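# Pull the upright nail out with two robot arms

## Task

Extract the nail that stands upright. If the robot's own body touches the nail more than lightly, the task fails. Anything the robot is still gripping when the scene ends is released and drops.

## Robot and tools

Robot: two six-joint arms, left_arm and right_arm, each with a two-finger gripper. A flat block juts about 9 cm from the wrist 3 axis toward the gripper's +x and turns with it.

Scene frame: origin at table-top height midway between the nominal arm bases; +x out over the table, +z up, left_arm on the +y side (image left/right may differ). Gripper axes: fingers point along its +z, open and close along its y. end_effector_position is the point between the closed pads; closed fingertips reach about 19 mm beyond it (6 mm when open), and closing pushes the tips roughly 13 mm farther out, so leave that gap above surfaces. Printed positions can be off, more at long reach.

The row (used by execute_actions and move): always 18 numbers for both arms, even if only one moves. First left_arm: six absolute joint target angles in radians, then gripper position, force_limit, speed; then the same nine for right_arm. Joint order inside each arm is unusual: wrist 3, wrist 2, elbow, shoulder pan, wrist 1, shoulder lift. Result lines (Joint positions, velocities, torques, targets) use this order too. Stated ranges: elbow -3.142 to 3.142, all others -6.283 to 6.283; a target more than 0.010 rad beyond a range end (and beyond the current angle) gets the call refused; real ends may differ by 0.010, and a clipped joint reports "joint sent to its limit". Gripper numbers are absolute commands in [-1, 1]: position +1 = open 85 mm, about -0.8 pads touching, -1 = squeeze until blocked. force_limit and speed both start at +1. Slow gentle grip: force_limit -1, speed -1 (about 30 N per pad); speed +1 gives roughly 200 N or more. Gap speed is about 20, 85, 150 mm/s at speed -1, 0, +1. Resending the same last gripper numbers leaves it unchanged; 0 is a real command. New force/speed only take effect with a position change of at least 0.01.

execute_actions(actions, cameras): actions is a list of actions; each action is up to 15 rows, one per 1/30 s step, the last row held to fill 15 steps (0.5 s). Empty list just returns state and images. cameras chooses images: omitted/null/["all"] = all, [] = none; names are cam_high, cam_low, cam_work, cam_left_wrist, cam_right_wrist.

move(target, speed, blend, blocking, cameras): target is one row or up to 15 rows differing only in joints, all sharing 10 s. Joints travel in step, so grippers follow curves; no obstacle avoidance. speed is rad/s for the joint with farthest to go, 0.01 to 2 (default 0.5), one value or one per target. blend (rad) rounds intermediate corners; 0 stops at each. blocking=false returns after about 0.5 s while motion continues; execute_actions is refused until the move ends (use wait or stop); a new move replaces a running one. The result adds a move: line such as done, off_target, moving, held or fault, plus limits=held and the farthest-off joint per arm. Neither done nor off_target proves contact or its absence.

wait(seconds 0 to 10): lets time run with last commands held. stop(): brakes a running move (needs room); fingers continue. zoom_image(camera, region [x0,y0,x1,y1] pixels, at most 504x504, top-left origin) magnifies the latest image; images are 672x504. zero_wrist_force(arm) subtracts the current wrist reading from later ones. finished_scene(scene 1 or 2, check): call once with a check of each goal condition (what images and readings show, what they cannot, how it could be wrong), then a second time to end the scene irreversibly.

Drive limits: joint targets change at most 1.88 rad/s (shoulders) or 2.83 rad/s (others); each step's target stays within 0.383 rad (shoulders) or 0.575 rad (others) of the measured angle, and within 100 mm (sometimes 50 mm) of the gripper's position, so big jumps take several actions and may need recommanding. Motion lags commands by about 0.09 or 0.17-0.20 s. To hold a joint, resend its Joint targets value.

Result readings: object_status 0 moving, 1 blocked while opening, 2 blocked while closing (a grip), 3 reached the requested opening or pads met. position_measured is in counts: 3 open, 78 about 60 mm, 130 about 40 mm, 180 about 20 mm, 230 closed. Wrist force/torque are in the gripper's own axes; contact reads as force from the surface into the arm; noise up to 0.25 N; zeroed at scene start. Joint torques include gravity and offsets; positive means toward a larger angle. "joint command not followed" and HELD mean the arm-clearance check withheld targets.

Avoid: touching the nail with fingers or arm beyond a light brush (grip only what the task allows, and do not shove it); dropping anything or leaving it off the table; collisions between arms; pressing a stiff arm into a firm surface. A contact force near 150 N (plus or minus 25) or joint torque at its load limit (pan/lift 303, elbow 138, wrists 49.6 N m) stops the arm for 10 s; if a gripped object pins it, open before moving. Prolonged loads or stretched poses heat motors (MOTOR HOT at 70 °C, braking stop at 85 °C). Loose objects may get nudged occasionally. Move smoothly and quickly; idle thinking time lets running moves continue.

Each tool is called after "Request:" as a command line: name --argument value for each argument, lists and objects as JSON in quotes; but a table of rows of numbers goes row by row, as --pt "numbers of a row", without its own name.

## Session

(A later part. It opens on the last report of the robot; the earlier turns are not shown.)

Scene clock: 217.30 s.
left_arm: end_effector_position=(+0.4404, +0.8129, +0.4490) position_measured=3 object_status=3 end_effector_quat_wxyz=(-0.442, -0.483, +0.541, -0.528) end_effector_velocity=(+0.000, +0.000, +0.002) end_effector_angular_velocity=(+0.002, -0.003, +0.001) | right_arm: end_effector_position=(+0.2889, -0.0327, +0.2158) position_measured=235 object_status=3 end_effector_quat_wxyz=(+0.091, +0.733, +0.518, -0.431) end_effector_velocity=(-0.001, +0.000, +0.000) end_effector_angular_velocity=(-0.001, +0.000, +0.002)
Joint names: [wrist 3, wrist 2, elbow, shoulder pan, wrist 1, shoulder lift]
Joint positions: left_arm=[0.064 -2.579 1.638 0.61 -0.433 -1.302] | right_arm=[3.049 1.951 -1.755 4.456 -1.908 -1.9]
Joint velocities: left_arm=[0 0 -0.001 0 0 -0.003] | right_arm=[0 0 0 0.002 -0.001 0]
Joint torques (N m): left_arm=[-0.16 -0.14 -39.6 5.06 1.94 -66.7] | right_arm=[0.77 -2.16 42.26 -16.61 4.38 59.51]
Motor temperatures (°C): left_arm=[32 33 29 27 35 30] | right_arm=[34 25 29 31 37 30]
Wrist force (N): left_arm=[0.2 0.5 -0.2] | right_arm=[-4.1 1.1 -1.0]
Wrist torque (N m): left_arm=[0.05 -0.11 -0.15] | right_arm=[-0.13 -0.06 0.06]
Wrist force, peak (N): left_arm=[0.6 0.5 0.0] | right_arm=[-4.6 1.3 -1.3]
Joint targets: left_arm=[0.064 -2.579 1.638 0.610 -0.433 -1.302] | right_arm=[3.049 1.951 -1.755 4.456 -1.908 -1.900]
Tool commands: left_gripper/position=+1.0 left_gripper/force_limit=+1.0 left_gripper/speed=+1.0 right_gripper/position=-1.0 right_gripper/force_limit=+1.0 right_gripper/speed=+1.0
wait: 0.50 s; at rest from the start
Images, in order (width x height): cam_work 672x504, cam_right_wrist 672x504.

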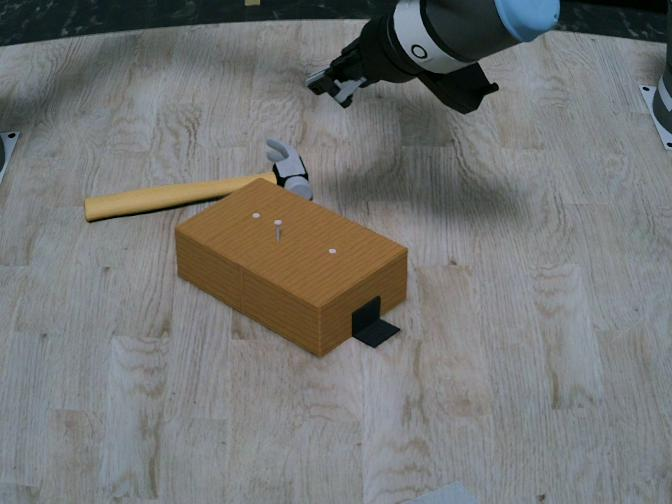

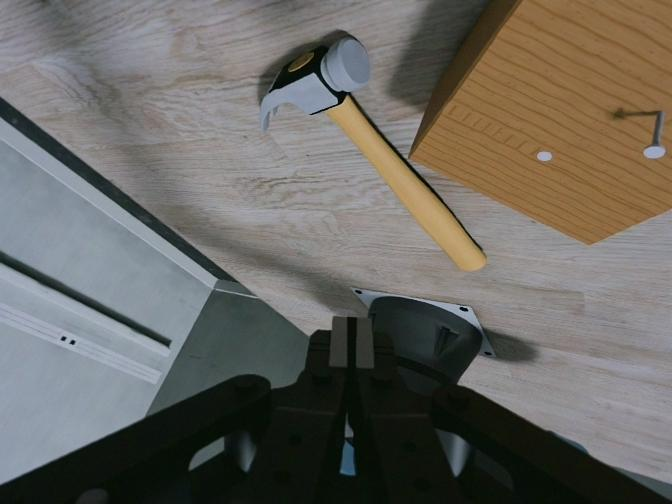

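Request:
move --target '[0.064,-2.579,1.638,0.610,-0.433,-1.302,1,1,1,3.055,1.5708,-2.3799,4.6258,-1.3404,-0.992,0.3,1,0]' --speed 0.8 --cameras '["cam_right_wrist"]'

Scene clock: 219.70 s.
left_arm: end_effector_position=(+0.4404, +0.8129, +0.4490) position_measured=3 object_status=3 end_effector_quat_wxyz=(-0.442, -0.483, +0.541, -0.528) end_effector_velocity=(+0.000, +0.000, +0.000) end_effector_angular_velocity=(+0.000, +0.000, +0.000) | right_arm: end_effector_position=(+0.2790, -0.2483, +0.2792) position_measured=91 object_status=3 end_effector_quat_wxyz=(+0.000, +0.708, +0.706, +0.000) end_effector_velocity=(+0.000, -0.001, -0.001) end_effector_angular_velocity=(+0.000, -0.001, +0.000)
Joint names: [wrist 3, wrist 2, elbow, shoulder pan, wrist 1, shoulder lift]
Joint positions: left_arm=[0.064 -2.579 1.638 0.61 -0.433 -1.302] | right_arm=[3.055 1.571 -2.38 4.626 -1.34 -0.992]
Joint velocities: left_arm=[0 0 0 0 0 0] | right_arm=[0 -0.001 -0.001 -0.001 0.001 0.001]
Joint torques (N m): left_arm=[0.28 -0.49 -40.87 1.81 2.44 -65.54] | right_arm=[3.16 -2.91 39.65 20.42 9.1 16.39]
Motor temperatures (°C): left_arm=[32 33 29 27 35 30] | right_arm=[34 25 29 31 37 30]
Wrist force (N): left_arm=[0.0 0.2 -0.1] | right_arm=[-1.7 1.7 -2.5]
Wrist torque (N m): left_arm=[-0.02 -0.07 -0.15] | right_arm=[-0.12 -0.06 0.18]
Wrist force, peak (N): left_arm=[0.2 0.8 0.1] | right_arm=[-4.0 1.1 -2.8]
Joint targets: left_arm=[0.064 -2.579 1.638 0.610 -0.433 -1.302] | right_arm=[3.055 1.571 -2.380 4.626 -1.340 -0.992]
move: done
Images, in order (width x height): cam_right_wrist 672x504.

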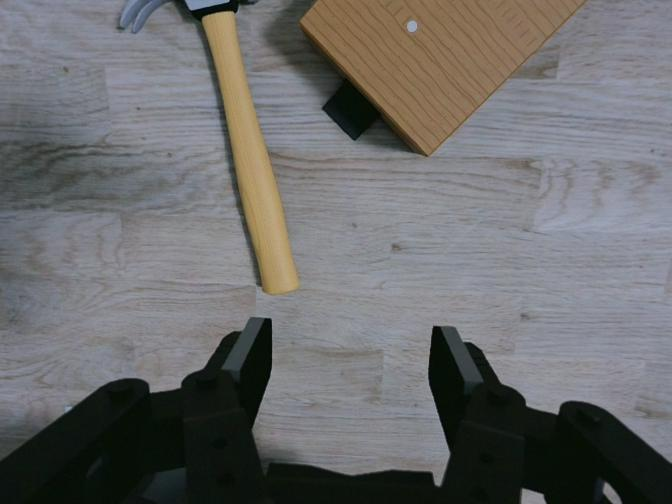

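Request:
move --target '[0.064,-2.579,1.638,0.610,-0.433,-1.302,1,1,1,3.0952,1.5708,-2.5597,4.8876,-0.8077,-1.345,0.3,1,0]' --speed 0.5 --cameras '["cam_right_wrist"]'

Scene clock: 221.83 s.
left_arm: end_effector_position=(+0.4404, +0.8129, +0.4490) position_measured=3 object_status=3 end_effector_quat_wxyz=(-0.442, -0.483, +0.541, -0.528) end_effector_velocity=(+0.001, +0.000, -0.001) end_effector_angular_velocity=(-0.001, +0.001, +0.000) | right_arm: end_effector_position=(+0.1787, -0.1530, +0.0989) position_measured=91 object_status=3 end_effector_quat_wxyz=(+0.000, +0.625, +0.780, +0.000) end_effector_velocity=(-0.001, +0.000, -0.001) end_effector_angular_velocity=(-0.002, +0.000, +0.002)
Joint names: [wrist 3, wrist 2, elbow, shoulder pan, wrist 1, shoulder lift]
Joint positions: left_arm=[0.064 -2.579 1.638 0.61 -0.433 -1.302] | right_arm=[3.095 1.571 -2.56 4.888 -0.808 -1.345]
Joint velocities: left_arm=[0 0 0 -0.001 0 0.001] | right_arm=[0.001 0 -0.001 0.003 0.001 -0.003]
Joint torques (N m): left_arm=[-0.66 -0.55 -39.18 5.04 2.15 -61.09] | right_arm=[3.18 -1.18 28.25 19.5 8.86 8.38]
Motor temperatures (°C): left_arm=[32 33 29 27 35 30] | right_arm=[34 25 29 31 37 30]
Wrist force (N): left_arm=[0.4 0.3 0.0] | right_arm=[-0.1 1.2 -2.4]
Wrist torque (N m): left_arm=[-0.01 -0.13 -0.15] | right_arm=[-0.14 -0.33 0.14]
Wrist force, peak (N): left_arm=[0.3 0.7 -0.5] | right_arm=[-2.9 2.4 -4.4]
Joint targets: left_arm=[0.064 -2.579 1.638 0.610 -0.433 -1.302] | right_arm=[3.095 1.571 -2.560 4.888 -0.808 -1.345]
move: done
Images, in order (width x height): cam_right_wrist 672x504.

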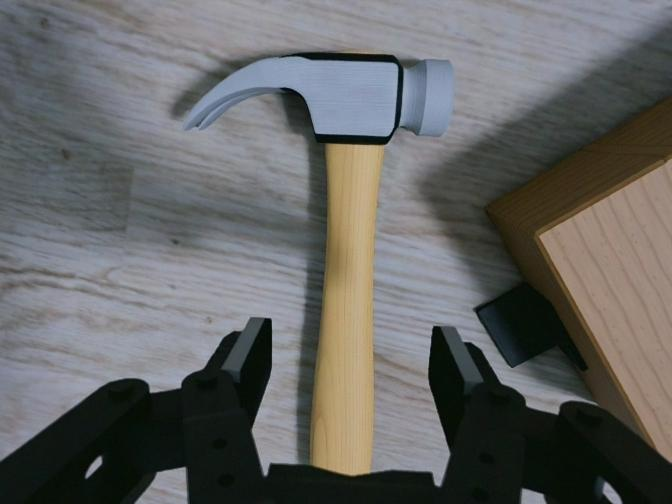

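Request:
move --pt "0.064 -2.579 1.638 0.610 -0.433 -1.302 1 1 1 3.1325 1.5708 -2.5792 4.8848 -0.818 -1.3151 -0.05 1 0" --pt "0.064 -2.579 1.638 0.610 -0.433 -1.302 1 1 1 3.1325 1.5708 -2.6513 4.8848 -0.5498 -1.5113 -0.05 1 0" --speed 0.15 --cameras '["cam_right_wrist"]'

Scene clock: 224.77 s.
left_arm: end_effector_position=(+0.4404, +0.8129, +0.4490) position_measured=3 object_status=3 end_effector_quat_wxyz=(-0.442, -0.483, +0.541, -0.528) end_effector_velocity=(+0.000, +0.000, +0.000) end_effector_angular_velocity=(+0.000, +0.000, +0.001) | right_arm: end_effector_position=(+0.1821, -0.1667, +0.0211) position_measured=135 object_status=3 end_effector_quat_wxyz=(+0.000, +0.641, +0.768, +0.000) end_effector_velocity=(+0.000, +0.000, +0.000) end_effector_angular_velocity=(+0.001, +0.000, +0.000)
Joint names: [wrist 3, wrist 2, elbow, shoulder pan, wrist 1, shoulder lift]
Joint positions: left_arm=[0.064 -2.579 1.638 0.61 -0.433 -1.302] | right_arm=[3.133 1.571 -2.651 4.885 -0.55 -1.511]
Joint velocities: left_arm=[0 -0.001 0 0 0 0] | right_arm=[-0.001 0 0 -0.001 0.001 0]
Joint torques (N m): left_arm=[-0.09 -0.49 -39.82 4.17 1.99 -65.26] | right_arm=[3.11 1.56 19.96 -17.62 8.94 13.24]
Motor temperatures (°C): left_arm=[32 33 29 27 35 30] | right_arm=[34 25 29 31 37 30]
Wrist force (N): left_arm=[0.3 0.5 -0.2] | right_arm=[-1.7 1.8 -1.9]
Wrist torque (N m): left_arm=[0.03 -0.13 -0.15] | right_arm=[0.03 -0.13 0.09]
Wrist force, peak (N): left_arm=[0.5 0.7 0.0] | right_arm=[-1.1 1.8 -2.9]
Joint targets: left_arm=[0.064 -2.579 1.638 0.610 -0.433 -1.302] | right_arm=[3.133 1.571 -2.651 4.885 -0.550 -1.511]
move: done
Images, in order (width x height): cam_right_wrist 672x504.

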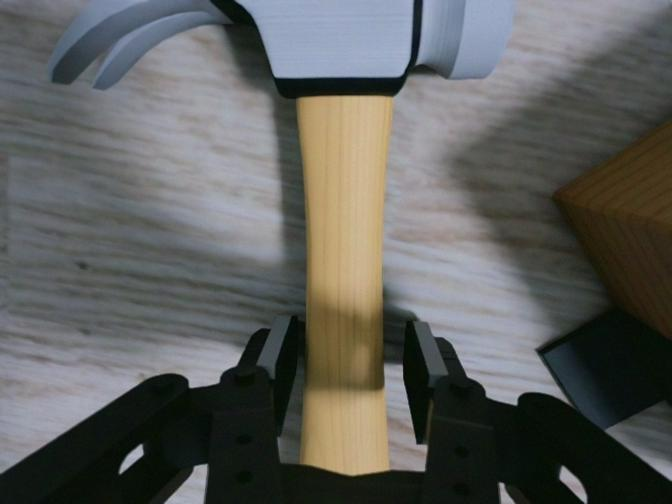

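Request:
move --target '[0.064,-2.579,1.638,0.610,-0.433,-1.302,1,1,1,3.1325,1.5708,-2.6543,4.8848,-0.5366,-1.5215,-0.05,1,0]' --speed 0.03 --cameras '[]'

Request:
move --target '[0.064,-2.579,1.638,0.610,-0.433,-1.302,1,1,1,3.1325,1.5708,-2.6543,4.8848,-0.5366,-1.5215,-1,1,1]' --cameras '[]'

Request:
move --target '[0.064,-2.579,1.638,0.610,-0.433,-1.302,1,1,1,3.1325,1.5708,-2.5792,4.8848,-0.818,-1.3151,-1,1,1]' --speed 0.15 --cameras '["cam_right_wrist"]'

Request:
wait --seconds 3 --cameras '["cam_right_wrist"]'

Scene clock: 226.13 s.
left_arm: end_effector_position=(+0.4404, +0.8129, +0.4490) position_measured=3 object_status=3 end_effector_quat_wxyz=(-0.442, -0.483, +0.541, -0.528) end_effector_velocity=(+0.000, +0.000, -0.001) end_effector_angular_velocity=(-0.001, +0.002, +0.000) | right_arm: end_effector_position=(+0.1822, -0.1673, +0.0188) position_measured=135 object_status=3 end_effector_quat_wxyz=(+0.001, +0.641, +0.768, -0.001) end_effector_velocity=(-0.001, +0.000, +0.000) end_effector_angular_velocity=(-0.002, +0.000, +0.001)
Joint names: [wrist 3, wrist 2, elbow, shoulder pan, wrist 1, shoulder lift]
Joint positions: left_arm=[0.064 -2.579 1.638 0.61 -0.433 -1.302] | right_arm=[3.133 1.571 -2.653 4.885 -0.544 -1.517]
Joint velocities: left_arm=[0 -0.001 0.001 0 0 0.001] | right_arm=[0 0 0 0.001 -0.002 -0.001]
Joint torques (N m): left_arm=[-0.02 -0.75 -39.75 4.58 2.11 -67.27] | right_arm=[0.03 0.75 25.6 3.25 5.63 22.36]
Motor temperatures (°C): left_arm=[32 33 29 27 35 30] | right_arm=[34 25 29 31 37 30]
Wrist force (N): left_arm=[0.3 0.4 0.1] | right_arm=[-1.5 1.7 -2.5]
Wrist torque (N m): left_arm=[0.02 -0.11 -0.15] | right_arm=[0.02 -0.15 0.09]
Wrist force, peak (N): left_arm=[0.4 0.7 -0.3] | right_arm=[-58.5 -5.8 -129.0]
Joint targets: left_arm=[0.064 -2.579 1.638 0.610 -0.433 -1.302] | right_arm=[3.133 1.571 -2.653 4.885 -0.544 -1.517]
Tool commands: left_gripper/position=+1.0 left_gripper/force_limit=+1.0 left_gripper/speed=+1.0 right_gripper/position=-0.050980392156862786 right_gripper/force_limit=+1.0 right_gripper/speed=+0.0039215686274509665
FORCE FAULT: contact force on the right arm reached its limit, and that arm stopped. The contact can be on any part of that arm, not only on its tool. That arm's remaining commands of this call were not run. That arm is still stopped at the end of this call. That arm stays stopped for about 10 more seconds. Until then a move that you send moves the other arm only, and its call returns only when the move has ended. Once the stop has ended, the next robot result says so. If the stop ends while you think or write, that arm runs what you send next. While its stop runs, an arm takes no new command, but its gripper still runs the gripper command that each later call begins with. Until it ends, the stop uses up actions while you think or wait. An arm that is not stopped still takes commands.
move: fault (right_arm)
No camera images: "cameras" was empty.

not run: an earlier result of this reply reported a stop or a fault. Calls in your next reply go to the robot.

not run: an earlier result of this reply reported a stop or a fault. Calls in your next reply go to the robot.

not run: an earlier result of this reply reported a stop or a fault. Calls in your next reply go to the robot.

Request:
wait --seconds 10 --cameras '["cam_right_wrist"]'

Scene clock: 237.97 s.
left_arm: end_effector_position=(+0.4404, +0.8129, +0.4490) position_measured=3 object_status=3 end_effector_quat_wxyz=(-0.442, -0.483, +0.541, -0.528) end_effector_velocity=(+0.000, +0.000, +0.000) end_effector_angular_velocity=(+0.000, +0.000, +0.000) | right_arm: end_effector_position=(+0.1822, -0.1673, +0.0188) position_measured=135 object_status=3 end_effector_quat_wxyz=(+0.001, +0.641, +0.768, -0.001) end_effector_velocity=(+0.000, +0.000, +0.000) end_effector_angular_velocity=(+0.000, +0.000, +0.001)
Joint names: [wrist 3, wrist 2, elbow, shoulder pan, wrist 1, shoulder lift]
Joint positions: left_arm=[0.064 -2.579 1.638 0.61 -0.433 -1.302] | right_arm=[3.133 1.571 -2.653 4.885 -0.544 -1.517]
Joint velocities: left_arm=[0 0 0 -0.001 0 0.001] | right_arm=[0 0 0 0.001 -0.001 0]
Joint torques (N m): left_arm=[-0.03 -0.72 -37.4 3.04 2.46 -65.76] | right_arm=[0.08 0.65 25.79 2.12 5.82 23.11]
Motor temperatures (°C): left_arm=[32 33 29 27 35 30] | right_arm=[34 25 29 31 37 30]
Wrist force (N): left_arm=[0.4 0.4 -0.2] | right_arm=[-1.2 1.7 -2.4]
Wrist torque (N m): left_arm=[0.02 -0.13 -0.15] | right_arm=[0.02 -0.21 0.09]
Wrist force, peak (N): left_arm=[0.4 0.8 -0.1] | right_arm=[-1.8 2.2 -2.6]
Joint targets: left_arm=[0.064 -2.579 1.638 0.610 -0.433 -1.302] | right_arm=[3.133 1.571 -2.653 4.885 -0.544 -1.517]
Tool commands: left_gripper/position=+1.0 left_gripper/force_limit=+1.0 left_gripper/speed=+1.0 right_gripper/position=-0.050980392156862786 right_gripper/force_limit=+1.0 right_gripper/speed=+0.0039215686274509665
FORCE FAULT, CONTINUED: the right arm's stop, for the force fault that an earlier result reported, is over. The rest of the stop counts as 19 of the actions that you can send in this scene. That arm now holds where it stands, not its last command. That arm accepts commands again.
wait: 10.00 s; at rest from the start
Images, in order (width x height): cam_right_wrist 672x504.

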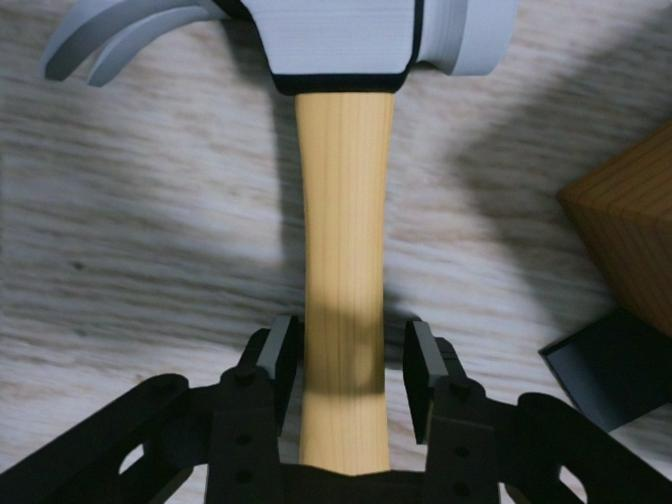

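Request:
move --target '[0.064,-2.579,1.638,0.610,-0.433,-1.302,1,1,1,3.1325,1.5708,-2.6513,4.8848,-0.5498,-1.5113,-0.05,1,0]' --speed 0.1 --cameras '[]'

Request:
move --target '[0.064,-2.579,1.638,0.610,-0.433,-1.302,1,1,1,3.1325,1.5708,-2.6513,4.8848,-0.5498,-1.5113,-1,1,1]' --cameras '[]'

Request:
move --pt "0.064 -2.579 1.638 0.610 -0.433 -1.302 1 1 1 3.1325 1.5708 -2.5792 4.8848 -0.818 -1.3151 -1 1 1" --pt "0.064 -2.579 1.638 0.610 -0.433 -1.302 1 1 1 2.4113 1.5708 -2.3391 4.7326 -0.8442 -1.5291 -1 1 1" --speed 0.35 --cameras '["cam_work","cam_right_wrist"]'

Scene clock: 239.60 s.
left_arm: end_effector_position=(+0.4404, +0.8129, +0.4490) position_measured=3 object_status=3 end_effector_quat_wxyz=(-0.442, -0.483, +0.541, -0.528) end_effector_velocity=(+0.000, +0.000, +0.000) end_effector_angular_velocity=(+0.000, -0.001, +0.000) | right_arm: end_effector_position=(+0.1822, -0.1667, +0.0210) position_measured=135 object_status=3 end_effector_quat_wxyz=(+0.000, +0.641, +0.768, +0.000) end_effector_velocity=(+0.000, +0.000, +0.000) end_effector_angular_velocity=(+0.001, +0.000, +0.000)
Joint names: [wrist 3, wrist 2, elbow, shoulder pan, wrist 1, shoulder lift]
Joint positions: left_arm=[0.064 -2.579 1.638 0.61 -0.433 -1.302] | right_arm=[3.133 1.571 -2.651 4.885 -0.55 -1.511]
Joint velocities: left_arm=[0 0 0 0 0 -0.001] | right_arm=[0.001 0 0 0.001 -0.001 0.002]
Joint torques (N m): left_arm=[-0.3 -0.68 -36.56 2.49 2.54 -65.3] | right_arm=[-1.3 1.16 33.58 9.31 1.09 38.57]
Motor temperatures (°C): left_arm=[32 33 29 27 35 30] | right_arm=[34 25 29 31 37 30]
Wrist force (N): left_arm=[0.2 0.2 0.0] | right_arm=[-1.5 1.8 -2.4]
Wrist torque (N m): left_arm=[-0.02 -0.09 -0.15] | right_arm=[0.04 -0.17 0.09]
Wrist force, peak (N): left_arm=[0.4 0.6 -0.2] | right_arm=[-1.9 1.9 -2.6]
Joint targets: left_arm=[0.064 -2.579 1.638 0.610 -0.433 -1.302] | right_arm=[3.133 1.571 -2.651 4.885 -0.550 -1.511]
move: done
No camera images: "cameras" was empty.

Scene clock: 240.10 s.
left_arm: end_effector_position=(+0.4404, +0.8129, +0.4490) position_measured=3 object_status=3 end_effector_quat_wxyz=(-0.442, -0.483, +0.541, -0.528) end_effector_velocity=(+0.000, +0.000, +0.000) end_effector_angular_velocity=(+0.000, +0.000, -0.001) | right_arm: end_effector_position=(+0.1821, -0.1666, +0.0212) position_measured=171 object_status=2 end_effector_quat_wxyz=(+0.000, +0.641, +0.768, +0.000) end_effector_velocity=(+0.000, +0.000, +0.000) end_effector_angular_velocity=(-0.001, +0.000, +0.001)
Joint names: [wrist 3, wrist 2, elbow, shoulder pan, wrist 1, shoulder lift]
Joint positions: left_arm=[0.064 -2.579 1.638 0.61 -0.433 -1.302] | right_arm=[3.133 1.571 -2.651 4.885 -0.55 -1.511]
Joint velocities: left_arm=[0 0.001 0 0 0 0] | right_arm=[0 0 0 0.001 0 -0.001]
Joint torques (N m): left_arm=[-0.48 -0.8 -38.61 4.38 2.59 -67.16] | right_arm=[-1.69 0.24 15.72 14.54 1.32 12.29]
Motor temperatures (°C): left_arm=[32 33 29 27 35 30] | right_arm=[34 25 29 31 37 30]
Wrist force (N): left_arm=[0.2 0.4 -0.2] | right_arm=[-16.1 -4.7 -45.5]
Wrist torque (N m): left_arm=[0.01 -0.10 -0.15] | right_arm=[0.23 -0.42 -1.17]
Wrist force, peak (N): left_arm=[0.2 0.7 -0.3] | right_arm=[-16.3 -5.0 -47.9]
Joint targets: left_arm=[0.064 -2.579 1.638 0.610 -0.433 -1.302] | right_arm=[3.133 1.571 -2.651 4.885 -0.550 -1.511]
move: done
No camera images: "cameras" was empty.

Scene clock: 243.50 s.
left_arm: end_effector_position=(+0.4404, +0.8129, +0.4490) position_measured=3 object_status=3 end_effector_quat_wxyz=(-0.442, -0.483, +0.541, -0.528) end_effector_velocity=(+0.000, +0.000, +0.000) end_effector_angular_velocity=(+0.000, +0.001, +0.000) | right_arm: end_effector_position=(+0.2399, -0.0482, +0.1292) position_measured=171 object_status=2 end_effector_quat_wxyz=(+0.000, +0.400, +0.917, +0.000) end_effector_velocity=(+0.000, +0.000, +0.001) end_effector_angular_velocity=(+0.001, +0.000, +0.001)
Joint names: [wrist 3, wrist 2, elbow, shoulder pan, wrist 1, shoulder lift]
Joint positions: left_arm=[0.064 -2.579 1.638 0.61 -0.433 -1.302] | right_arm=[2.411 1.571 -2.339 4.733 -0.844 -1.529]
Joint velocities: left_arm=[-0.001 0 0 0 0 0.001] | right_arm=[-0.002 0 0.001 -0.001 -0.001 0]
Joint torques (N m): left_arm=[0.22 -0.38 -37.81 4.54 2.7 -65.54] | right_arm=[-2.98 -2.44 45.88 -18.26 1.76 28.46]
Motor temperatures (°C): left_arm=[32 33 29 27 35 30] | right_arm=[34 25 29 31 37 30]
Wrist force (N): left_arm=[0.4 0.4 -0.2] | right_arm=[-1.2 1.5 2.7]
Wrist torque (N m): left_arm=[0.01 -0.14 -0.15] | right_arm=[-0.15 -0.43 0.12]
Wrist force, peak (N): left_arm=[0.6 0.4 -0.2] | right_arm=[-16.3 -4.5 -46.0]
Joint targets: left_arm=[0.064 -2.579 1.638 0.610 -0.433 -1.302] | right_arm=[2.411 1.571 -2.339 4.733 -0.844 -1.529]
move: done
Images, in order (width x height): cam_work 672x504, cam_right_wrist 672x504.

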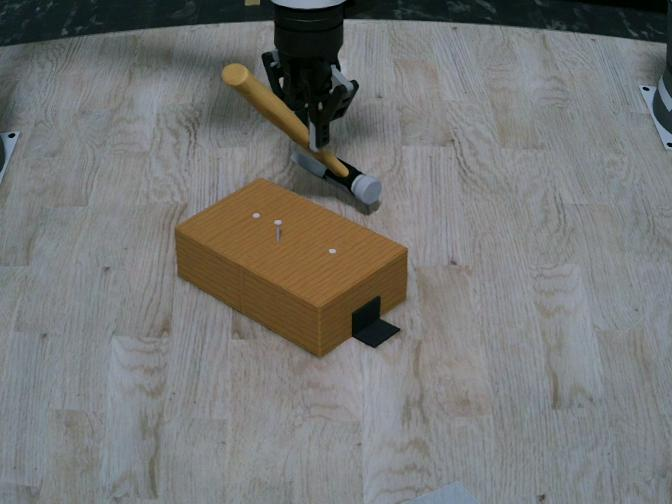

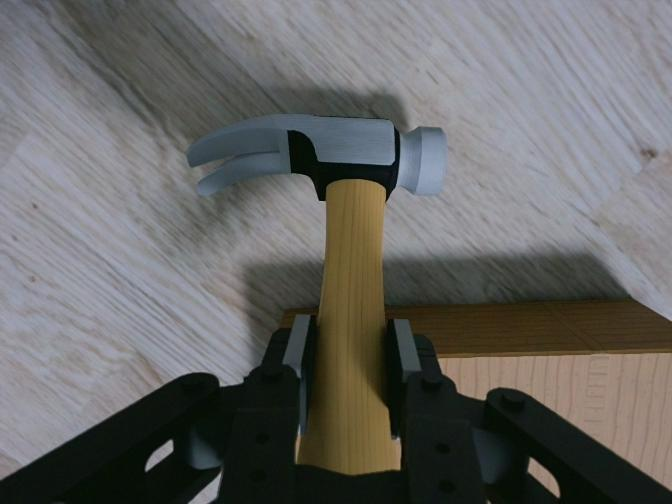

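Request:
move --pt "0.064 -2.579 1.638 0.610 -0.433 -1.302 1 1 1 2.4485 1.5708 -2.3127 4.7698 -0.8432 -1.5565 -1 1 1" --pt "0.064 -2.579 1.638 0.610 -0.433 -1.302 1 1 1 2.4485 1.5708 -2.3585 4.7698 -0.706 -1.6479 -1 1 1" --speed '[0.2,0.1]' --cameras '["cam_work","cam_right_wrist"]'

Request:
zoom_image --camera "cam_work" --region '[190, 20, 430, 260]'

Scene clock: 246.17 s.
left_arm: end_effector_position=(+0.4404, +0.8129, +0.4490) position_measured=3 object_status=3 end_effector_quat_wxyz=(-0.442, -0.483, +0.541, -0.528) end_effector_velocity=(+0.000, -0.001, +0.000) end_effector_angular_velocity=(+0.000, +0.001, -0.001) | right_arm: end_effector_position=(+0.2194, -0.0261, +0.0728) position_measured=171 object_status=2 end_effector_quat_wxyz=(+0.000, +0.400, +0.917, +0.000) end_effector_velocity=(+0.001, +0.000, +0.000) end_effector_angular_velocity=(+0.001, +0.000, -0.001)
Joint names: [wrist 3, wrist 2, elbow, shoulder pan, wrist 1, shoulder lift]
Joint positions: left_arm=[0.064 -2.579 1.638 0.61 -0.433 -1.302] | right_arm=[2.449 1.571 -2.358 4.77 -0.706 -1.648]
Joint velocities: left_arm=[0 0 0 -0.001 0 0.001] | right_arm=[0 0 -0.001 -0.001 0.002 0]
Joint torques (N m): left_arm=[-0.22 -0.88 -37.93 0.59 2.81 -66.28] | right_arm=[3.01 2.23 25.56 21.69 9.02 30.57]
Motor temperatures (°C): left_arm=[32 33 29 27 35 30] | right_arm=[34 25 29 31 37 30]
Wrist force (N): left_arm=[0.4 0.4 -0.4] | right_arm=[-3.2 1.3 -4.2]
Wrist torque (N m): left_arm=[0.02 -0.13 -0.15] | right_arm=[-0.21 -0.11 0.16]
Wrist force, peak (N): left_arm=[0.5 0.8 0.0] | right_arm=[-5.0 0.8 -10.3]
Joint targets: left_arm=[0.064 -2.579 1.638 0.610 -0.433 -1.302] | right_arm=[2.449 1.571 -2.358 4.770 -0.706 -1.648]
move: done
Images, in order (width x height): cam_work 672x504, cam_right_wrist 672x504.

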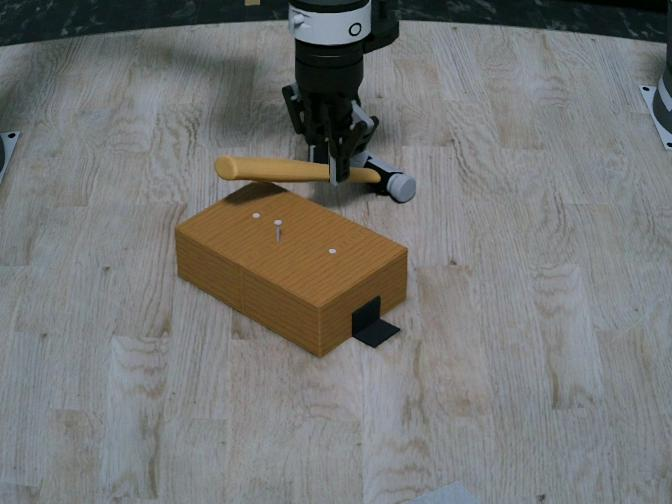

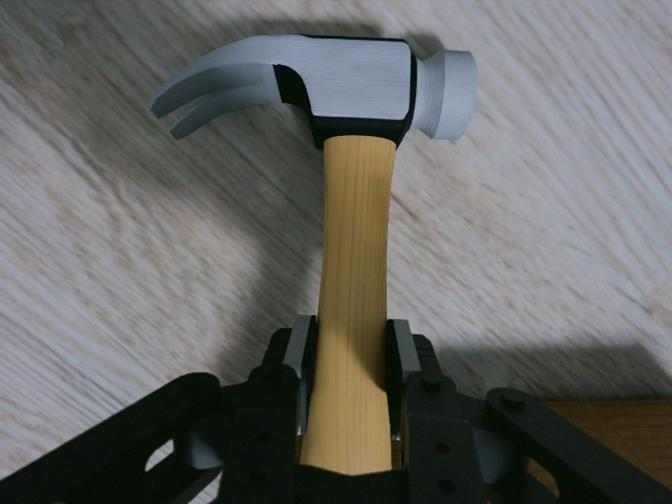

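Scaled by 2.100 from the camera's 672x504 image, which has a finer 960x720 frame.

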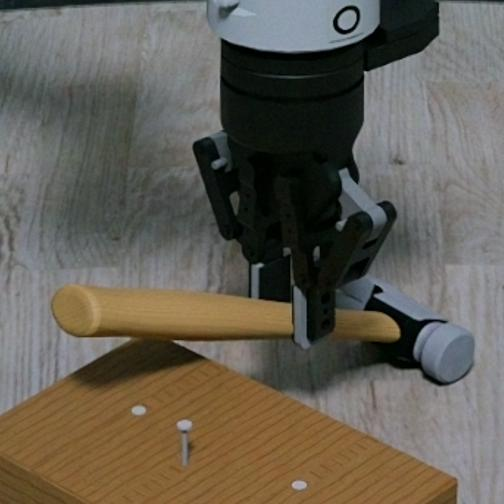

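Request:
move --target '[0.064,-2.579,1.638,0.610,-0.433,-1.302,1,1,1,2.4485,1.5708,-2.3691,4.7698,-0.6669,-1.6764,-1,1,1]' --speed 0.05 --cameras '["cam_work"]'

Request:
zoom_image --camera "cam_work" --region '[190, 20, 430, 260]'

Scene clock: 247.63 s.
left_arm: end_effector_position=(+0.4404, +0.8129, +0.4490) position_measured=3 object_status=3 end_effector_quat_wxyz=(-0.442, -0.483, +0.541, -0.528) end_effector_velocity=(+0.000, +0.000, +0.000) end_effector_angular_velocity=(+0.000, +0.000, +0.001) | right_arm: end_effector_position=(+0.2193, -0.0260, +0.0570) position_measured=171 object_status=2 end_effector_quat_wxyz=(+0.000, +0.400, +0.917, +0.000) end_effector_velocity=(+0.000, +0.000, -0.001) end_effector_angular_velocity=(+0.000, +0.000, +0.001)
Joint names: [wrist 3, wrist 2, elbow, shoulder pan, wrist 1, shoulder lift]
Joint positions: left_arm=[0.064 -2.579 1.638 0.61 -0.433 -1.302] | right_arm=[2.449 1.571 -2.369 4.77 -0.667 -1.676]
Joint velocities: left_arm=[0 -0.001 0 0 0 0] | right_arm=[0 0 0 0.001 0.001 -0.001]
Joint torques (N m): left_arm=[-0.28 -0.12 -37.16 1.82 2.95 -66.02] | right_arm=[2.77 -8.73 -2.88 -4.1 1.05 3.94]
Motor temperatures (°C): left_arm=[32 33 29 27 35 30] | right_arm=[34 25 29 31 37 30]
Wrist force (N): left_arm=[0.3 0.4 -0.1] | right_arm=[17.2 -7.8 -50.6]
Wrist torque (N m): left_arm=[0.01 -0.12 -0.15] | right_arm=[-0.09 -0.21 0.23]
Wrist force, peak (N): left_arm=[0.5 0.5 0.0] | right_arm=[17.2 -7.8 -50.6]
Joint targets: left_arm=[0.064 -2.579 1.638 0.610 -0.433 -1.302] | right_arm=[2.449 1.571 -2.369 4.770 -0.667 -1.676]
move: done
Images, in order (width x height): cam_work 672x504.

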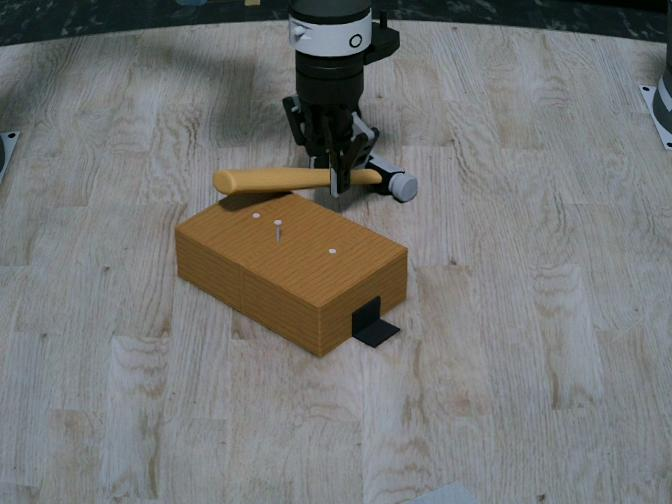

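Scaled by 2.100 from the camera's 672x504 image, which has a finer 960x720 frame.

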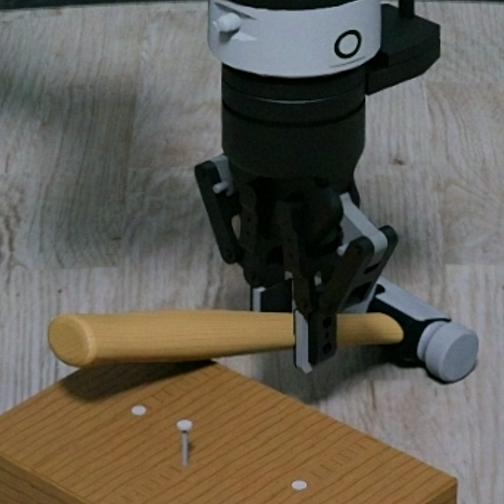

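Request:
move --target '[0.064,-2.579,1.638,0.610,-0.433,-1.302,1,1,1,2.4485,1.5708,-2.3691,4.7698,-0.6669,-1.6764,0.15,1,-1]' --cameras '["cam_work"]'

Request:
move --target '[0.064,-2.579,1.638,0.610,-0.433,-1.302,1,1,1,2.4485,1.5708,-2.3785,4.7698,-0.6295,-1.7043,0.15,1,-1]' --speed 0.05 --cameras '["cam_work","cam_right_wrist"]'

Request:
zoom_image --camera "cam_work" --region '[190, 20, 430, 260]'

Scene clock: 249.47 s.
left_arm: end_effector_position=(+0.4404, +0.8129, +0.4490) position_measured=3 object_status=3 end_effector_quat_wxyz=(-0.442, -0.483, +0.541, -0.528) end_effector_velocity=(+0.000, +0.000, +0.000) end_effector_angular_velocity=(+0.000, +0.000, -0.002) | right_arm: end_effector_position=(+0.2194, -0.0260, +0.0570) position_measured=110 object_status=0 end_effector_quat_wxyz=(+0.000, +0.400, +0.917, +0.000) end_effector_velocity=(+0.000, +0.001, +0.001) end_effector_angular_velocity=(+0.002, +0.000, +0.001)
Joint names: [wrist 3, wrist 2, elbow, shoulder pan, wrist 1, shoulder lift]
Joint positions: left_arm=[0.064 -2.579 1.638 0.61 -0.433 -1.302] | right_arm=[2.449 1.571 -2.369 4.77 -0.667 -1.676]
Joint velocities: left_arm=[-0.001 0.001 0 -0.001 0 0] | right_arm=[0 0 0 0.001 0.001 0.001]
Joint torques (N m): left_arm=[-0.27 -0.44 -38.09 -0.1 2.89 -61.94] | right_arm=[2.66 3.8 35.71 -17.02 8.39 59.31]
Motor temperatures (°C): left_arm=[32 33 29 27 35 30] | right_arm=[34 25 29 31 37 30]
Wrist force (N): left_arm=[0.4 0.6 0.0] | right_arm=[-0.7 0.9 -2.9]
Wrist torque (N m): left_arm=[0.05 -0.12 -0.15] | right_arm=[-0.18 -0.23 0.15]
Wrist force, peak (N): left_arm=[0.2 0.7 -0.2] | right_arm=[16.6 -9.8 -56.2]
Joint targets: left_arm=[0.064 -2.579 1.638 0.610 -0.433 -1.302] | right_arm=[2.449 1.571 -2.369 4.770 -0.667 -1.676]
move: done
Images, in order (width x height): cam_work 672x504.

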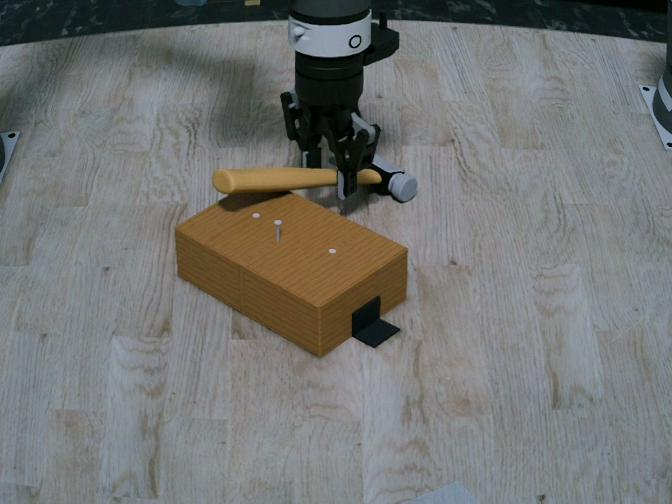

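Scene clock: 250.53 s.
left_arm: end_effector_position=(+0.4404, +0.8129, +0.4490) position_measured=3 object_status=3 end_effector_quat_wxyz=(-0.442, -0.483, +0.541, -0.528) end_effector_velocity=(+0.000, +0.000, +0.002) end_effector_angular_velocity=(+0.002, -0.002, +0.000) | right_arm: end_effector_position=(+0.2194, -0.0260, +0.0421) position_measured=110 object_status=3 end_effector_quat_wxyz=(+0.000, +0.400, +0.917, +0.000) end_effector_velocity=(+0.000, +0.000, +0.000) end_effector_angular_velocity=(+0.002, +0.000, +0.000)
Joint names: [wrist 3, wrist 2, elbow, shoulder pan, wrist 1, shoulder lift]
Joint positions: left_arm=[0.064 -2.579 1.638 0.61 -0.433 -1.302] | right_arm=[2.449 1.571 -2.378 4.77 -0.63 -1.704]
Joint velocities: left_arm=[0 0 -0.001 0 0 -0.002] | right_arm=[0 0 0 -0.001 0.003 -0.001]
Joint torques (N m): left_arm=[0 -0.55 -37.31 1.01 2.78 -62.98] | right_arm=[2.52 3.7 22.68 -16.36 8.76 34.05]
Motor temperatures (°C): left_arm=[32 33 29 27 35 30] | right_arm=[34 25 29 31 37 30]
Wrist force (N): left_arm=[0.1 0.4 -0.1] | right_arm=[-1.3 1.2 -2.5]
Wrist torque (N m): left_arm=[0.02 -0.09 -0.15] | right_arm=[-0.14 -0.14 0.17]
Wrist force, peak (N): left_arm=[0.3 0.7 -0.5] | right_arm=[-1.0 1.3 -3.2]
Joint targets: left_arm=[0.064 -2.579 1.638 0.610 -0.433 -1.302] | right_arm=[2.449 1.571 -2.378 4.770 -0.629 -1.704]
move: done
Images, in order (width x height): cam_work 672x504, cam_right_wrist 672x504.

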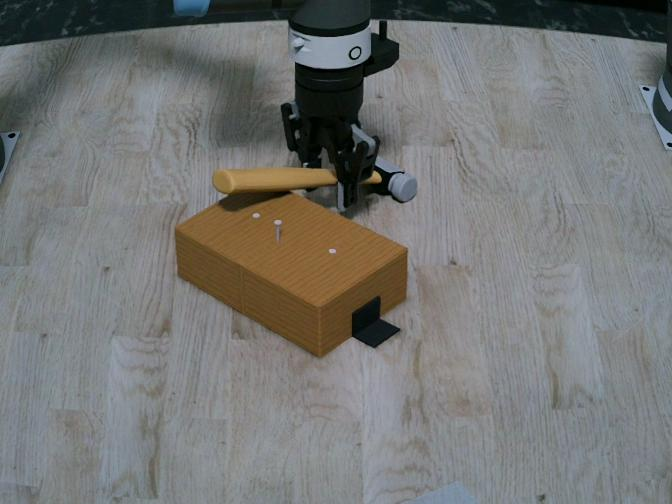

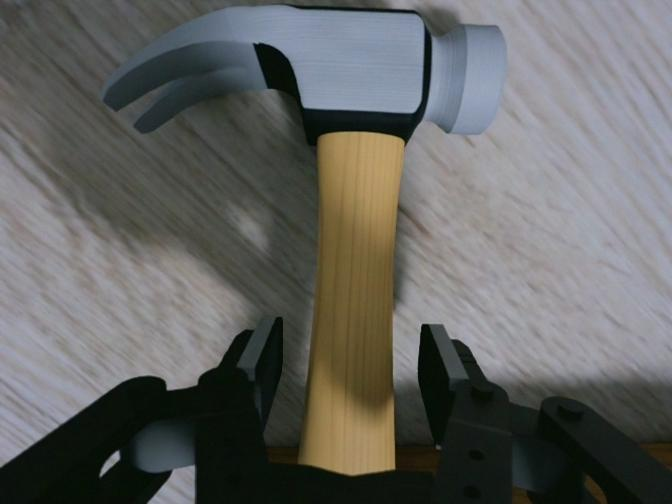

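Scaled by 2.100 from the camera's 672x504 image, which has a finer 960x720 frame.

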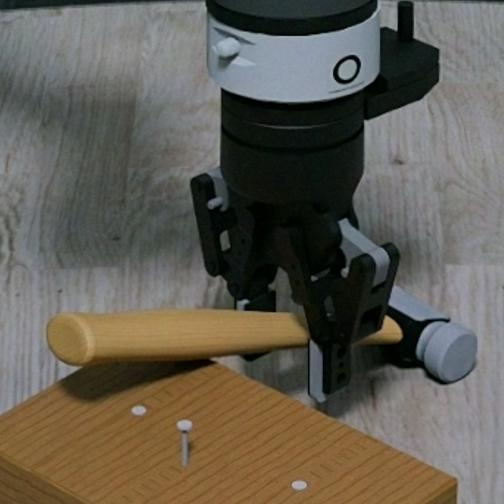

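Request:
move --target '[0.064,-2.579,1.638,0.610,-0.433,-1.302,1,1,1,2.4485,1.5708,-2.3785,4.7698,-0.6295,-1.7043,-1,1,1]' --cameras '[]'

Request:
move --target '[0.064,-2.579,1.638,0.610,-0.433,-1.302,1,1,1,2.4485,1.5708,-2.3127,4.7698,-0.8432,-1.5565,-1,1,1]' --speed 0.1 --cameras '["cam_work","cam_right_wrist"]'

Scene clock: 251.33 s.
left_arm: end_effector_position=(+0.4404, +0.8129, +0.4490) position_measured=3 object_status=3 end_effector_quat_wxyz=(-0.442, -0.483, +0.541, -0.528) end_effector_velocity=(+0.000, +0.000, -0.001) end_effector_angular_velocity=(-0.001, +0.002, +0.000) | right_arm: end_effector_position=(+0.2194, -0.0260, +0.0421) position_measured=172 object_status=2 end_effector_quat_wxyz=(+0.000, +0.400, +0.917, +0.000) end_effector_velocity=(+0.001, +0.000, +0.000) end_effector_angular_velocity=(+0.000, +0.000, -0.001)
Joint names: [wrist 3, wrist 2, elbow, shoulder pan, wrist 1, shoulder lift]
Joint positions: left_arm=[0.064 -2.579 1.638 0.61 -0.433 -1.302] | right_arm=[2.449 1.571 -2.379 4.77 -0.629 -1.704]
Joint velocities: left_arm=[0 0 0.001 0 0 0.001] | right_arm=[0 0 0 -0.001 0 0]
Joint torques (N m): left_arm=[0.13 -0.22 -36.72 1.92 2.8 -66.04] | right_arm=[2.55 3.48 24.52 -16.03 5.32 33.09]
Motor temperatures (°C): left_arm=[32 33 29 27 35 30] | right_arm=[34 25 29 31 37 30]
Wrist force (N): left_arm=[0.0 0.4 0.0] | right_arm=[-3.4 -1.7 -24.9]
Wrist torque (N m): left_arm=[0.02 -0.07 -0.15] | right_arm=[-0.14 -0.17 0.14]
Wrist force, peak (N): left_arm=[0.4 0.6 -0.3] | right_arm=[-3.2 -1.8 -24.9]
Joint targets: left_arm=[0.064 -2.579 1.638 0.610 -0.433 -1.302] | right_arm=[2.449 1.571 -2.378 4.770 -0.629 -1.704]
move: done
No camera images: "cameras" was empty.

Scene clock: 253.83 s.
left_arm: end_effector_position=(+0.4404, +0.8129, +0.4490) position_measured=3 object_status=3 end_effector_quat_wxyz=(-0.442, -0.483, +0.541, -0.528) end_effector_velocity=(+0.000, +0.000, +0.000) end_effector_angular_velocity=(+0.000, +0.000, +0.000) | right_arm: end_effector_position=(+0.2194, -0.0261, +0.1292) position_measured=172 object_status=2 end_effector_quat_wxyz=(+0.000, +0.400, +0.917, +0.000) end_effector_velocity=(+0.001, +0.000, +0.001) end_effector_angular_velocity=(+0.001, +0.000, -0.003)
Joint names: [wrist 3, wrist 2, elbow, shoulder pan, wrist 1, shoulder lift]
Joint positions: left_arm=[0.064 -2.579 1.638 0.61 -0.433 -1.302] | right_arm=[2.449 1.571 -2.313 4.77 -0.843 -1.557]
Joint velocities: left_arm=[0 0 0 0 0 0] | right_arm=[0 0 0.001 -0.003 -0.002 0.002]
Joint torques (N m): left_arm=[0.24 -0.53 -37.39 1.74 3.16 -64.02] | right_arm=[2.23 2.89 45.27 -13.09 1.49 58.27]
Motor temperatures (°C): left_arm=[32 33 29 27 35 30] | right_arm=[34 25 29 31 37 30]
Wrist force (N): left_arm=[0.3 0.3 -0.1] | right_arm=[-1.7 1.6 2.1]
Wrist torque (N m): left_arm=[0.01 -0.11 -0.15] | right_arm=[-0.15 -0.36 0.10]
Wrist force, peak (N): left_arm=[0.5 0.5 -0.2] | right_arm=[-3.7 -1.6 -25.3]
Joint targets: left_arm=[0.064 -2.579 1.638 0.610 -0.433 -1.302] | right_arm=[2.449 1.571 -2.313 4.770 -0.843 -1.556]
move: done
Images, in order (width x height): cam_work 672x504, cam_right_wrist 672x504.

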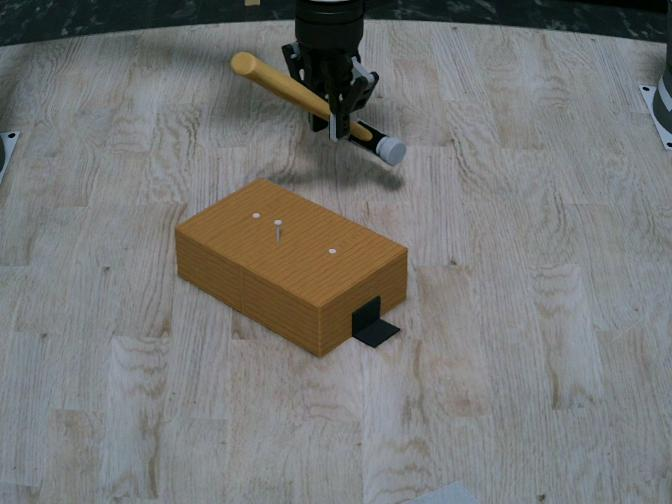

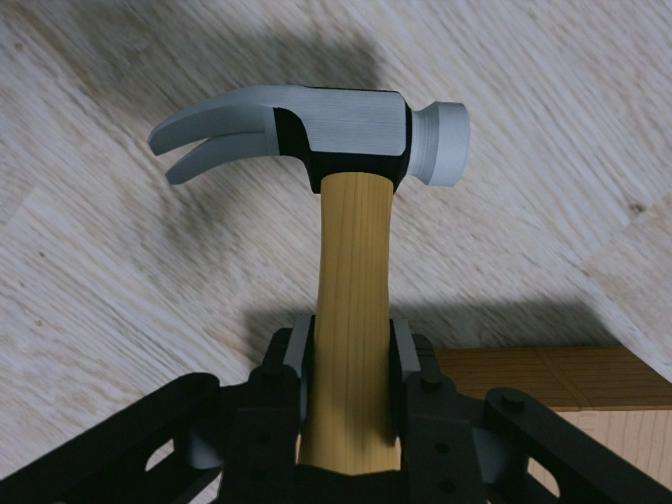

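Request:
move --pt "0.064 -2.579 1.638 0.610 -0.433 -1.302 1 1 1 1.8 1.15 -2.45 4.87 -0.35 -1.35 -1 1 1" --pt "0.064 -2.579 1.638 0.610 -0.433 -1.302 1 1 1 1.2011 0.7641 -2.5887 4.9698 0.0539 -1.5494 -1 1 1" --speed 0.35

Request:
zoom_image --camera "cam_work" --region '[190, 20, 430, 260]'

Request:
zoom_image --camera "cam_low" --region '[210, 50, 370, 190]'

Request:
zoom_image --camera "cam_left_wrist" --region '[330, 200, 450, 330]'

Scene clock: 258.57 s.
left_arm: end_effector_position=(+0.4404, +0.8129, +0.4490) position_measured=3 object_status=3 end_effector_quat_wxyz=(-0.442, -0.483, +0.541, -0.528) end_effector_velocity=(+0.000, +0.000, -0.001) end_effector_angular_velocity=(-0.001, +0.002, +0.001) | right_arm: end_effector_position=(+0.3133, +0.0163, +0.2249) position_measured=172 object_status=2 end_effector_quat_wxyz=(+0.389, -0.154, +0.870, +0.262) end_effector_velocity=(+0.000, +0.000, +0.000) end_effector_angular_velocity=(-0.001, -0.002, +0.000)
Joint names: [wrist 3, wrist 2, elbow, shoulder pan, wrist 1, shoulder lift]
Joint positions: left_arm=[0.064 -2.579 1.638 0.61 -0.433 -1.302] | right_arm=[1.201 0.764 -2.589 4.97 0.054 -1.549]
Joint velocities: left_arm=[0 -0.001 0.001 0 0 0.001] | right_arm=[-0.002 -0.001 0 0 0.001 -0.001]
Joint torques (N m): left_arm=[0.11 -0.15 -36.09 3.8 2.88 -62.75] | right_arm=[-2.47 -5.33 23.47 20.98 10.49 19.59]
Motor temperatures (°C): left_arm=[32 33 29 27 35 30] | right_arm=[34 25 29 31 37 30]
Wrist force (N): left_arm=[0.1 0.5 -0.1] | right_arm=[0.2 0.4 2.0]
Wrist torque (N m): left_arm=[0.03 -0.09 -0.15] | right_arm=[-0.08 -0.27 0.05]
Wrist force, peak (N): left_arm=[0.5 0.5 -0.4] | right_arm=[-1.2 1.8 3.1]
Joint targets: left_arm=[0.064 -2.579 1.638 0.610 -0.433 -1.302] | right_arm=[1.201 0.764 -2.589 4.970 0.054 -1.549]
move: done

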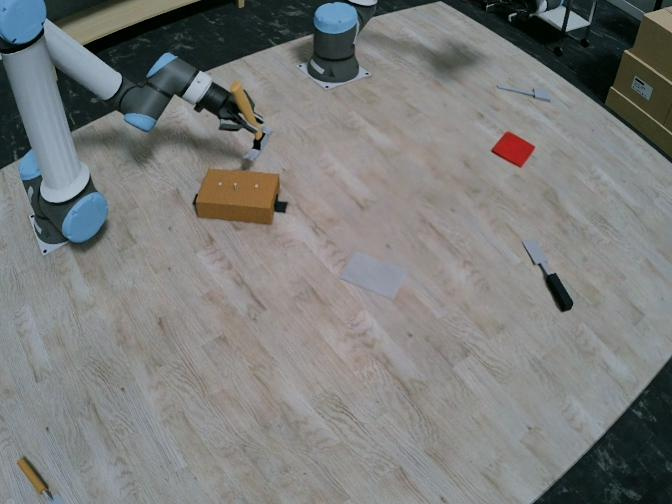

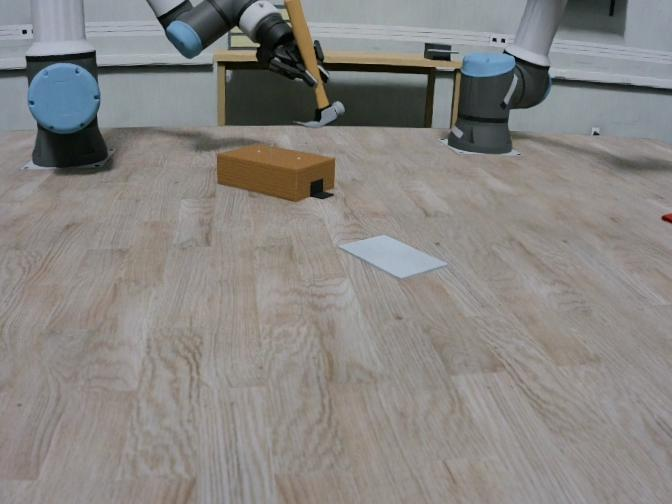

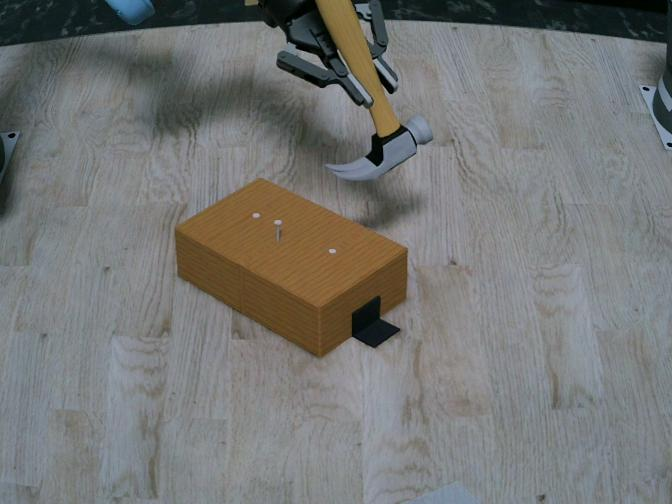

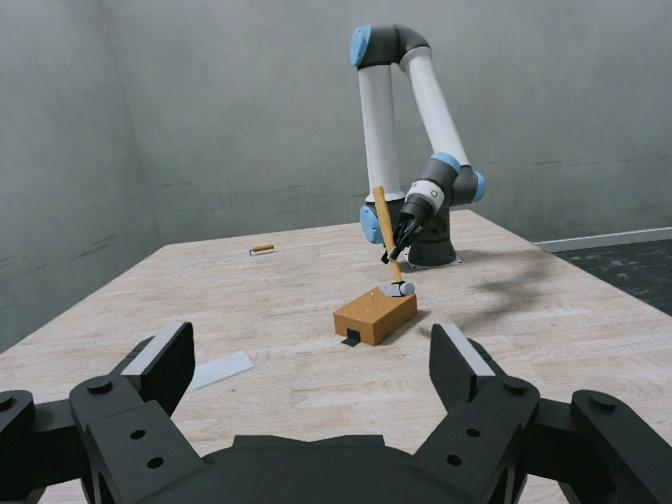

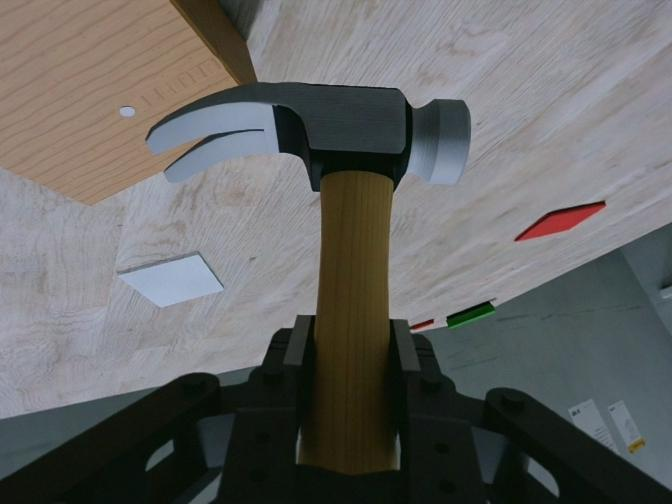

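Scaled by 2.100 from the camera's 672x504 image, which has a finer 960x720 frame.

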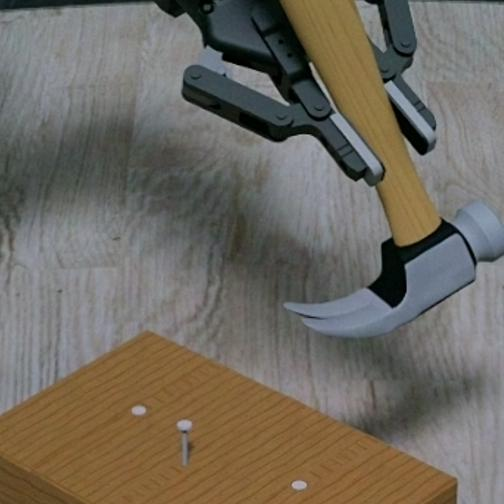

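Scaled by 3.150 from the camera's 672x504 image, which has a finer 960x720 frame.

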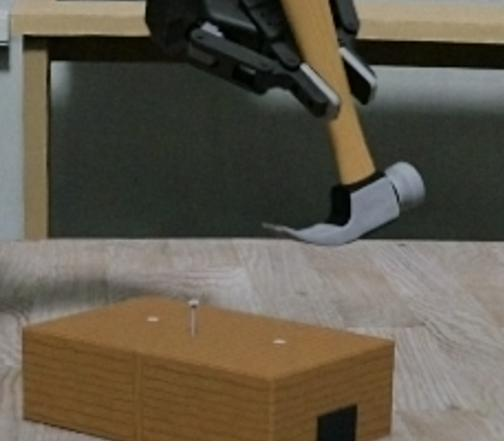

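Scaled by 3.877 from the camera's 672x504 image, which has a finer 960x720 frame.

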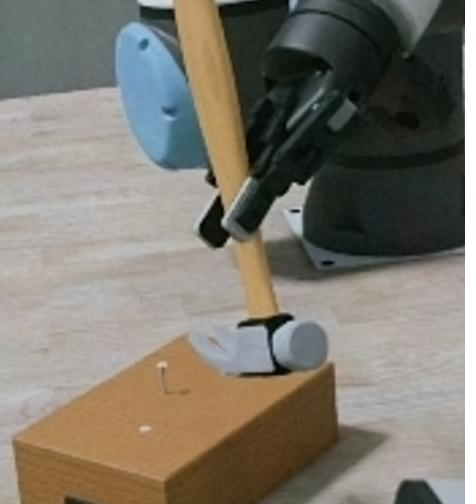

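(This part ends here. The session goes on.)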